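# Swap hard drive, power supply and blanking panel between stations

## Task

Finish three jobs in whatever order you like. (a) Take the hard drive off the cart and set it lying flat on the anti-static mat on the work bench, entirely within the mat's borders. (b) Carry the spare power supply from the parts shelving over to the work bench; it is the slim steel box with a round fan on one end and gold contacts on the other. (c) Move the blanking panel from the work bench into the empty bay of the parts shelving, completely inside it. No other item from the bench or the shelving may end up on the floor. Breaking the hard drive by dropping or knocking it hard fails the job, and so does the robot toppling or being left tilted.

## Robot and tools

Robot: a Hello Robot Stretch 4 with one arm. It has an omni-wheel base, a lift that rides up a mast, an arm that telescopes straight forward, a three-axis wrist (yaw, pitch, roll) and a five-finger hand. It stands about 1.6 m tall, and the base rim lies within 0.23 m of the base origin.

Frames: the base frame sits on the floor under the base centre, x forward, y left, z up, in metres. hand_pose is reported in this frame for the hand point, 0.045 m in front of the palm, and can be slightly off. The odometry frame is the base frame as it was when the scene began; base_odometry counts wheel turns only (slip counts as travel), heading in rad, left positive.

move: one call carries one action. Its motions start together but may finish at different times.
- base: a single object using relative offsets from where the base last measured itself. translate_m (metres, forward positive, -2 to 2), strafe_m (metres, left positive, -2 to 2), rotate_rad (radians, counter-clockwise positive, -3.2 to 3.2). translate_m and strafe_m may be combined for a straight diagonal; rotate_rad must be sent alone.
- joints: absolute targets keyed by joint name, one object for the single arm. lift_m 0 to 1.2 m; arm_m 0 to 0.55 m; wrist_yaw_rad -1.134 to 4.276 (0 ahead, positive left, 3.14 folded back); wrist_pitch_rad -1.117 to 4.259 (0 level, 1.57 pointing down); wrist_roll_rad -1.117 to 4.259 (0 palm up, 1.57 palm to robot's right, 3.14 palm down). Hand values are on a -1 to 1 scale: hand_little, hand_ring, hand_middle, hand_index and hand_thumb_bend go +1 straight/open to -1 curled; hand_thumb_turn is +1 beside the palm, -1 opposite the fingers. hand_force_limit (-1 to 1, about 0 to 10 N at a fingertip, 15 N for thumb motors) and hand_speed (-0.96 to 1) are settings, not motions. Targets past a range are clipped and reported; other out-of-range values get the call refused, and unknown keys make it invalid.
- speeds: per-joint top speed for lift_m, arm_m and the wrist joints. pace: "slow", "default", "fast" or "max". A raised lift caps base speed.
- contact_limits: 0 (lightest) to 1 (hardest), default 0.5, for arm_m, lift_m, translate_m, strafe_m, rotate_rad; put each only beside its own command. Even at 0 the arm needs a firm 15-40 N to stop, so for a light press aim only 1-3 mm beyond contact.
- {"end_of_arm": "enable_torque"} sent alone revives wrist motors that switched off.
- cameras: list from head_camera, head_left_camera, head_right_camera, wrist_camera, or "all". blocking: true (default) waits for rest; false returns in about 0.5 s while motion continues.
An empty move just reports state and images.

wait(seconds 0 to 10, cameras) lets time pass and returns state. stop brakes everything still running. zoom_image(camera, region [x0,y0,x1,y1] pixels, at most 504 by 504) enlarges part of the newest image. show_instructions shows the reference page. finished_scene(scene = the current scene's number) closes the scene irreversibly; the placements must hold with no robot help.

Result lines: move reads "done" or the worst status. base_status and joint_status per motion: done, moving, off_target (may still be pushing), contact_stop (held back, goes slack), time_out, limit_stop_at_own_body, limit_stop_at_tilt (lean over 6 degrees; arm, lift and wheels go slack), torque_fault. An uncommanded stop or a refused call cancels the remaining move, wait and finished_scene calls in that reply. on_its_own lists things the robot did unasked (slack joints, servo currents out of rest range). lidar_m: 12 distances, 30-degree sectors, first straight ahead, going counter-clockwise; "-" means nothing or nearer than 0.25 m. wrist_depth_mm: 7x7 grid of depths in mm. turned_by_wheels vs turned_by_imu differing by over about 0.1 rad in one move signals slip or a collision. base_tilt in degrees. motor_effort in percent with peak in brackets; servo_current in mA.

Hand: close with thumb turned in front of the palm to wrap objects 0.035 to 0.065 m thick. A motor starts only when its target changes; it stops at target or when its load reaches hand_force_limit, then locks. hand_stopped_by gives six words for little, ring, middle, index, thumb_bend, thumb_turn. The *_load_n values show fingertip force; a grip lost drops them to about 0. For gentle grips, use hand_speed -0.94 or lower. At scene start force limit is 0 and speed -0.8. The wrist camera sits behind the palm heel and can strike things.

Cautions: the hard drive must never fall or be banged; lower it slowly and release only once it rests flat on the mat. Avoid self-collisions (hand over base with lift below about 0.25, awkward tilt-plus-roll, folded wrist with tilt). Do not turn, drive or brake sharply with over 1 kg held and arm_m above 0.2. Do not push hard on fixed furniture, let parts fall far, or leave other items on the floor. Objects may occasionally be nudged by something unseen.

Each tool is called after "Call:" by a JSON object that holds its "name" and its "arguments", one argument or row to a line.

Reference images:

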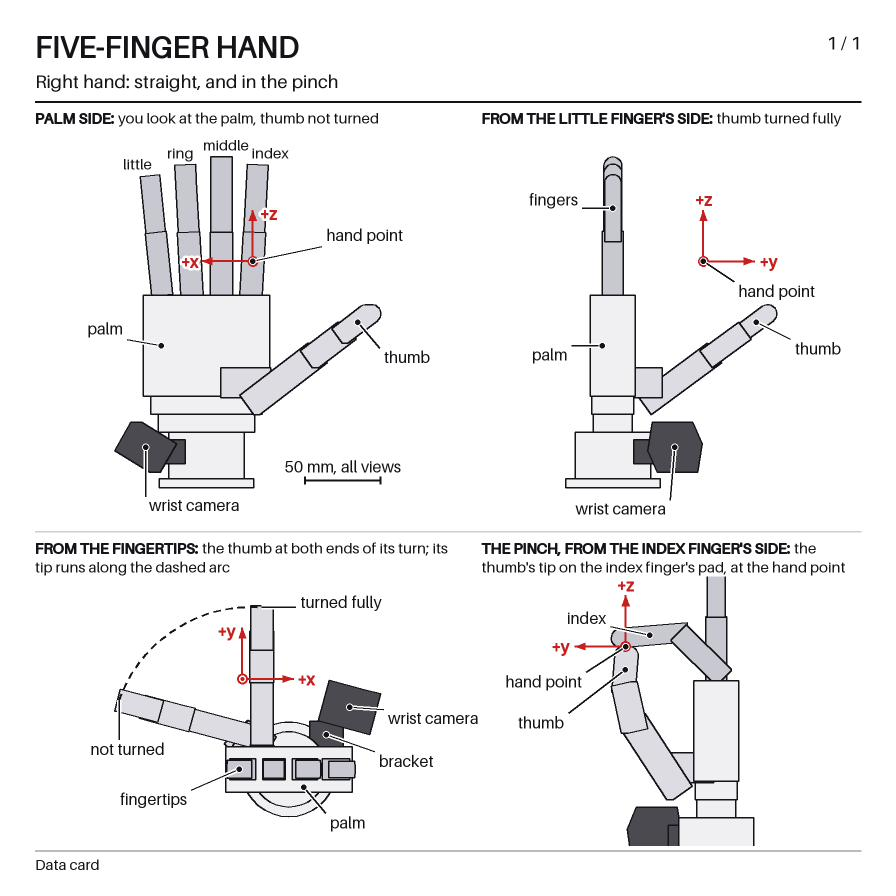

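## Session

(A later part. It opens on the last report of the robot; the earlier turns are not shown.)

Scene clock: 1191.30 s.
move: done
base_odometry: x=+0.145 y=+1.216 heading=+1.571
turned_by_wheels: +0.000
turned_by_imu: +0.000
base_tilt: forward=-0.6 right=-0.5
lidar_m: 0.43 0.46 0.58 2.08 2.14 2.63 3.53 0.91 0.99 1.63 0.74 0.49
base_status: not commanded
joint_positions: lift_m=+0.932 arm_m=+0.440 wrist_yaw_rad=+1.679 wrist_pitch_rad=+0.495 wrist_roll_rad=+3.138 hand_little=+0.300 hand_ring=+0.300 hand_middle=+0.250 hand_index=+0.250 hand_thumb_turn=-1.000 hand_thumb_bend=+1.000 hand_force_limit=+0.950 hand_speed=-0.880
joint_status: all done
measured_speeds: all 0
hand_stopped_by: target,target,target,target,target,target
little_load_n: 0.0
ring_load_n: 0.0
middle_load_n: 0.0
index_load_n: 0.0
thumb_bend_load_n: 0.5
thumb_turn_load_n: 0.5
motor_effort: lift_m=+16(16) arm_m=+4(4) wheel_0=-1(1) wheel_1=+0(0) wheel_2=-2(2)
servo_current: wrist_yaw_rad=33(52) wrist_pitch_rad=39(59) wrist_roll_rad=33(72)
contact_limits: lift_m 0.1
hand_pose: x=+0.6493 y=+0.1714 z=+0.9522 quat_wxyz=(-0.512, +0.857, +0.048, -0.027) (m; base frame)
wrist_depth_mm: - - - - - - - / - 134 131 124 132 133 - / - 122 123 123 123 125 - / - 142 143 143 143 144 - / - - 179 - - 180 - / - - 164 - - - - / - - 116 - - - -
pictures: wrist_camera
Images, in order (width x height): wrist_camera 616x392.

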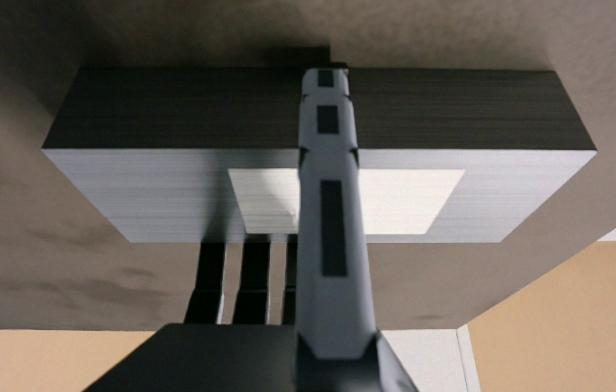

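Call:
{"name": "move", "arguments": {
  "joints": {"hand_ring": 1, "hand_little": 1, "hand_index": 1, "hand_middle": 1, "hand_speed": -0.5}
}}

Call:
{"name": "move", "arguments": {
  "base": {"strafe_m": -0.012},
  "pace": "slow"
}}

Call:
{"name": "move", "arguments": {
  "joints": {"lift_m": 1.08},
  "pace": "slow"
}}

Call:
{"name": "move", "arguments": {
  "joints": {"arm_m": 0.1},
  "cameras": ["head_camera", "head_left_camera"]
}}

Call:
{"name": "zoom_image", "arguments": {
  "camera": "head_camera",
  "region": [0, 200, 420, 480]
}}

Scene clock: 1195.77 s.
move: done
base_odometry: x=+0.145 y=+1.216 heading=+1.571
turned_by_wheels: +0.000
turned_by_imu: +0.001
base_tilt: forward=-0.6 right=-0.5
lidar_m: 0.44 0.45 0.57 2.08 2.11 2.62 3.51 0.91 0.99 1.64 0.74 0.49
base_status: not commanded
joint_positions: lift_m=+0.932 arm_m=+0.440 wrist_yaw_rad=+1.679 wrist_pitch_rad=+0.495 wrist_roll_rad=+3.138 hand_little=+1.000 hand_ring=+1.000 hand_middle=+1.000 hand_index=+1.000 hand_thumb_turn=-1.000 hand_thumb_bend=+1.000 hand_force_limit=+0.950 hand_speed=-0.500
joint_status: all done
measured_speeds: all 0
hand_stopped_by: target,target,target,target,target,target
little_load_n: 0.0
ring_load_n: 0.0
middle_load_n: 0.0
index_load_n: 0.0
thumb_bend_load_n: 0.5
thumb_turn_load_n: 0.5
motor_effort: lift_m=+16(16) arm_m=+4(4) wheel_0=-1(1) wheel_1=+0(0) wheel_2=-2(2)
servo_current: wrist_yaw_rad=33(59) wrist_pitch_rad=52(59) wrist_roll_rad=20(65)
contact_limits: lift_m 0.1
hand_pose: x=+0.6493 y=+0.1714 z=+0.9522 quat_wxyz=(-0.512, +0.857, +0.048, -0.027) (m; base frame)
wrist_depth_mm: - - - - - - - / - 134 131 124 132 133 - / - 122 123 123 123 125 - / - 143 143 143 143 144 - / - - 179 - - 180 - / - - - - - - - / - - 116 - - - -
pictures: none

Scene clock: 1196.70 s.
move: done
base_odometry: x=+0.157 y=+1.216 heading=+1.571
turned_by_wheels: +0.000
turned_by_imu: +0.000
base_tilt: forward=-0.4 right=-0.4
lidar_m: 0.45 0.44 0.56 2.08 2.15 2.65 3.52 0.91 0.99 1.62 0.74 0.48
base_status: done
joint_positions: lift_m=+0.932 arm_m=+0.440 wrist_yaw_rad=+1.679 wrist_pitch_rad=+0.495 wrist_roll_rad=+3.138 hand_little=+1.000 hand_ring=+1.000 hand_middle=+1.000 hand_index=+1.000 hand_thumb_turn=-1.000 hand_thumb_bend=+1.000 hand_force_limit=+0.950 hand_speed=-0.500
joint_status: not commanded
measured_speeds: all 0
hand_stopped_by: target,target,target,target,target,target
little_load_n: 0.0
ring_load_n: 0.0
middle_load_n: 0.0
index_load_n: -0.5
thumb_bend_load_n: 0.0
thumb_turn_load_n: 0.0
motor_effort: lift_m=+16(16) arm_m=+4(4) wheel_0=+1(5) wheel_1=+0(5) wheel_2=+0(5)
servo_current: wrist_yaw_rad=33(46) wrist_pitch_rad=59(72) wrist_roll_rad=65(72)
contact_limits: lift_m 0.1
hand_pose: x=+0.6493 y=+0.1714 z=+0.9522 quat_wxyz=(-0.512, +0.857, +0.048, -0.027) (m; base frame)
wrist_depth_mm: - - - - - - - / - 145 - - 147 145 - / - 136 137 134 132 138 - / - 144 151 151 143 144 - / - - 179 - - 180 - / - - - - - - - / - - 116 - - - -
pictures: none

Scene clock: 1198.73 s.
move: done
base_odometry: x=+0.157 y=+1.216 heading=+1.571
turned_by_wheels: +0.000
turned_by_imu: +0.001
base_tilt: forward=-0.6 right=-0.5
lidar_m: 0.43 0.45 0.59 2.09 2.13 2.64 3.51 0.91 1.00 1.62 0.72 0.48
base_status: not commanded
joint_positions: lift_m=+1.080 arm_m=+0.440 wrist_yaw_rad=+1.679 wrist_pitch_rad=+0.495 wrist_roll_rad=+3.138 hand_little=+1.000 hand_ring=+1.000 hand_middle=+1.000 hand_index=+1.000 hand_thumb_turn=-1.000 hand_thumb_bend=+1.000 hand_force_limit=+0.950 hand_speed=-0.500
joint_status: all done
measured_speeds: all 0
hand_stopped_by: target,target,target,target,target,target
little_load_n: 0.0
ring_load_n: 0.0
middle_load_n: 0.0
index_load_n: 0.0
thumb_bend_load_n: -0.5
thumb_turn_load_n: 0.0
motor_effort: lift_m=+22(29) arm_m=+4(4) wheel_0=+0(1) wheel_1=+0(0) wheel_2=+0(0)
servo_current: wrist_yaw_rad=39(52) wrist_pitch_rad=52(65) wrist_roll_rad=33(65)
hand_pose: x=+0.6493 y=+0.1714 z=+1.0997 quat_wxyz=(-0.512, +0.857, +0.048, -0.027) (m; base frame)
wrist_depth_mm: - - 243 244 243 - - / - - - 267 - - 1499 / - - - - - - 1921 / - - - - - - - / - - - - - - - / - - - - - - - / - - 116 - - - -
pictures: none

Scene clock: 1200.87 s.
move: done
base_odometry: x=+0.157 y=+1.216 heading=+1.571
turned_by_wheels: +0.000
turned_by_imu: +0.001
base_tilt: forward=-0.6 right=-0.5
lidar_m: 0.45 0.45 0.58 2.09 2.13 2.66 3.50 0.90 0.99 1.62 0.73 0.49
base_status: not commanded
joint_positions: lift_m=+1.080 arm_m=+0.100 wrist_yaw_rad=+1.679 wrist_pitch_rad=+0.495 wrist_roll_rad=+3.138 hand_little=+1.000 hand_ring=+1.000 hand_middle=+1.000 hand_index=+1.000 hand_thumb_turn=-1.000 hand_thumb_bend=+1.000 hand_force_limit=+0.950 hand_speed=-0.500
joint_status: all done
measured_speeds: all 0
hand_stopped_by: target,target,target,target,target,target
little_load_n: 0.0
ring_load_n: 0.0
middle_load_n: 0.0
index_load_n: 0.0
thumb_bend_load_n: 0.0
thumb_turn_load_n: 0.0
motor_effort: lift_m=+22(23) arm_m=-4(7) wheel_0=+0(1) wheel_1=+0(1) wheel_2=+0(0)
servo_current: wrist_yaw_rad=33(46) wrist_pitch_rad=59(72) wrist_roll_rad=52(78)
hand_pose: x=+0.3094 y=+0.1714 z=+1.0997 quat_wxyz=(-0.512, +0.857, +0.048, -0.027) (m; base frame)
wrist_depth_mm: - - 1308 1308 1308 1308 1308 / - - 1499 1464 1464 1537 1537 / - - 1921 1863 - 1863 1808 / - - - - - - - / - - - - - - - / - - - - - - - / - - 115 - - - -
pictures: head_camera, head_left_camera
Images, in order (width x height): head_camera 420x560, head_left_camera 420x672.

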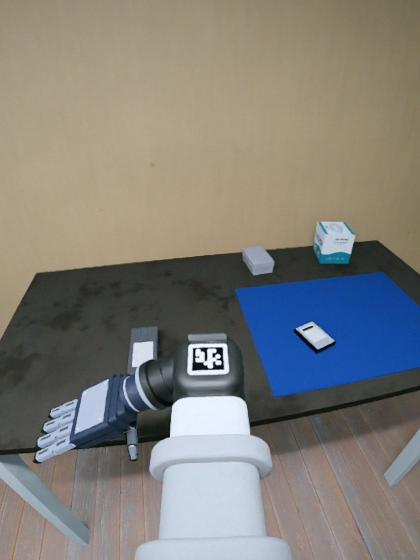

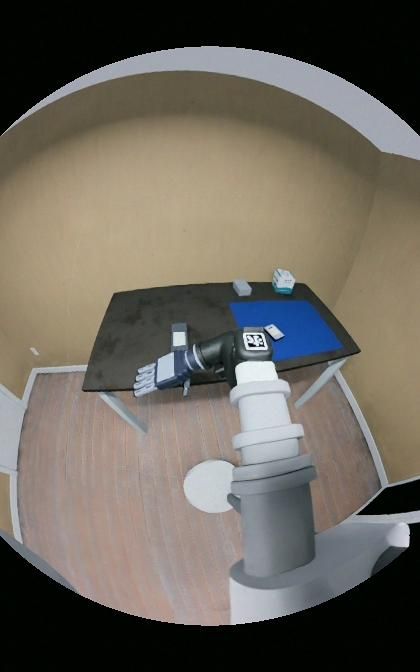

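Scaled by 1.200 from the camera's 420x560 image, which has a finer 1200x1600 frame.

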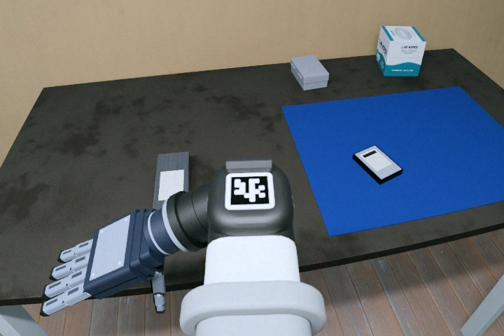

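Call:
{"name": "finished_scene", "arguments": {
  "scene": 1
}}

The scene is finished: the task was done.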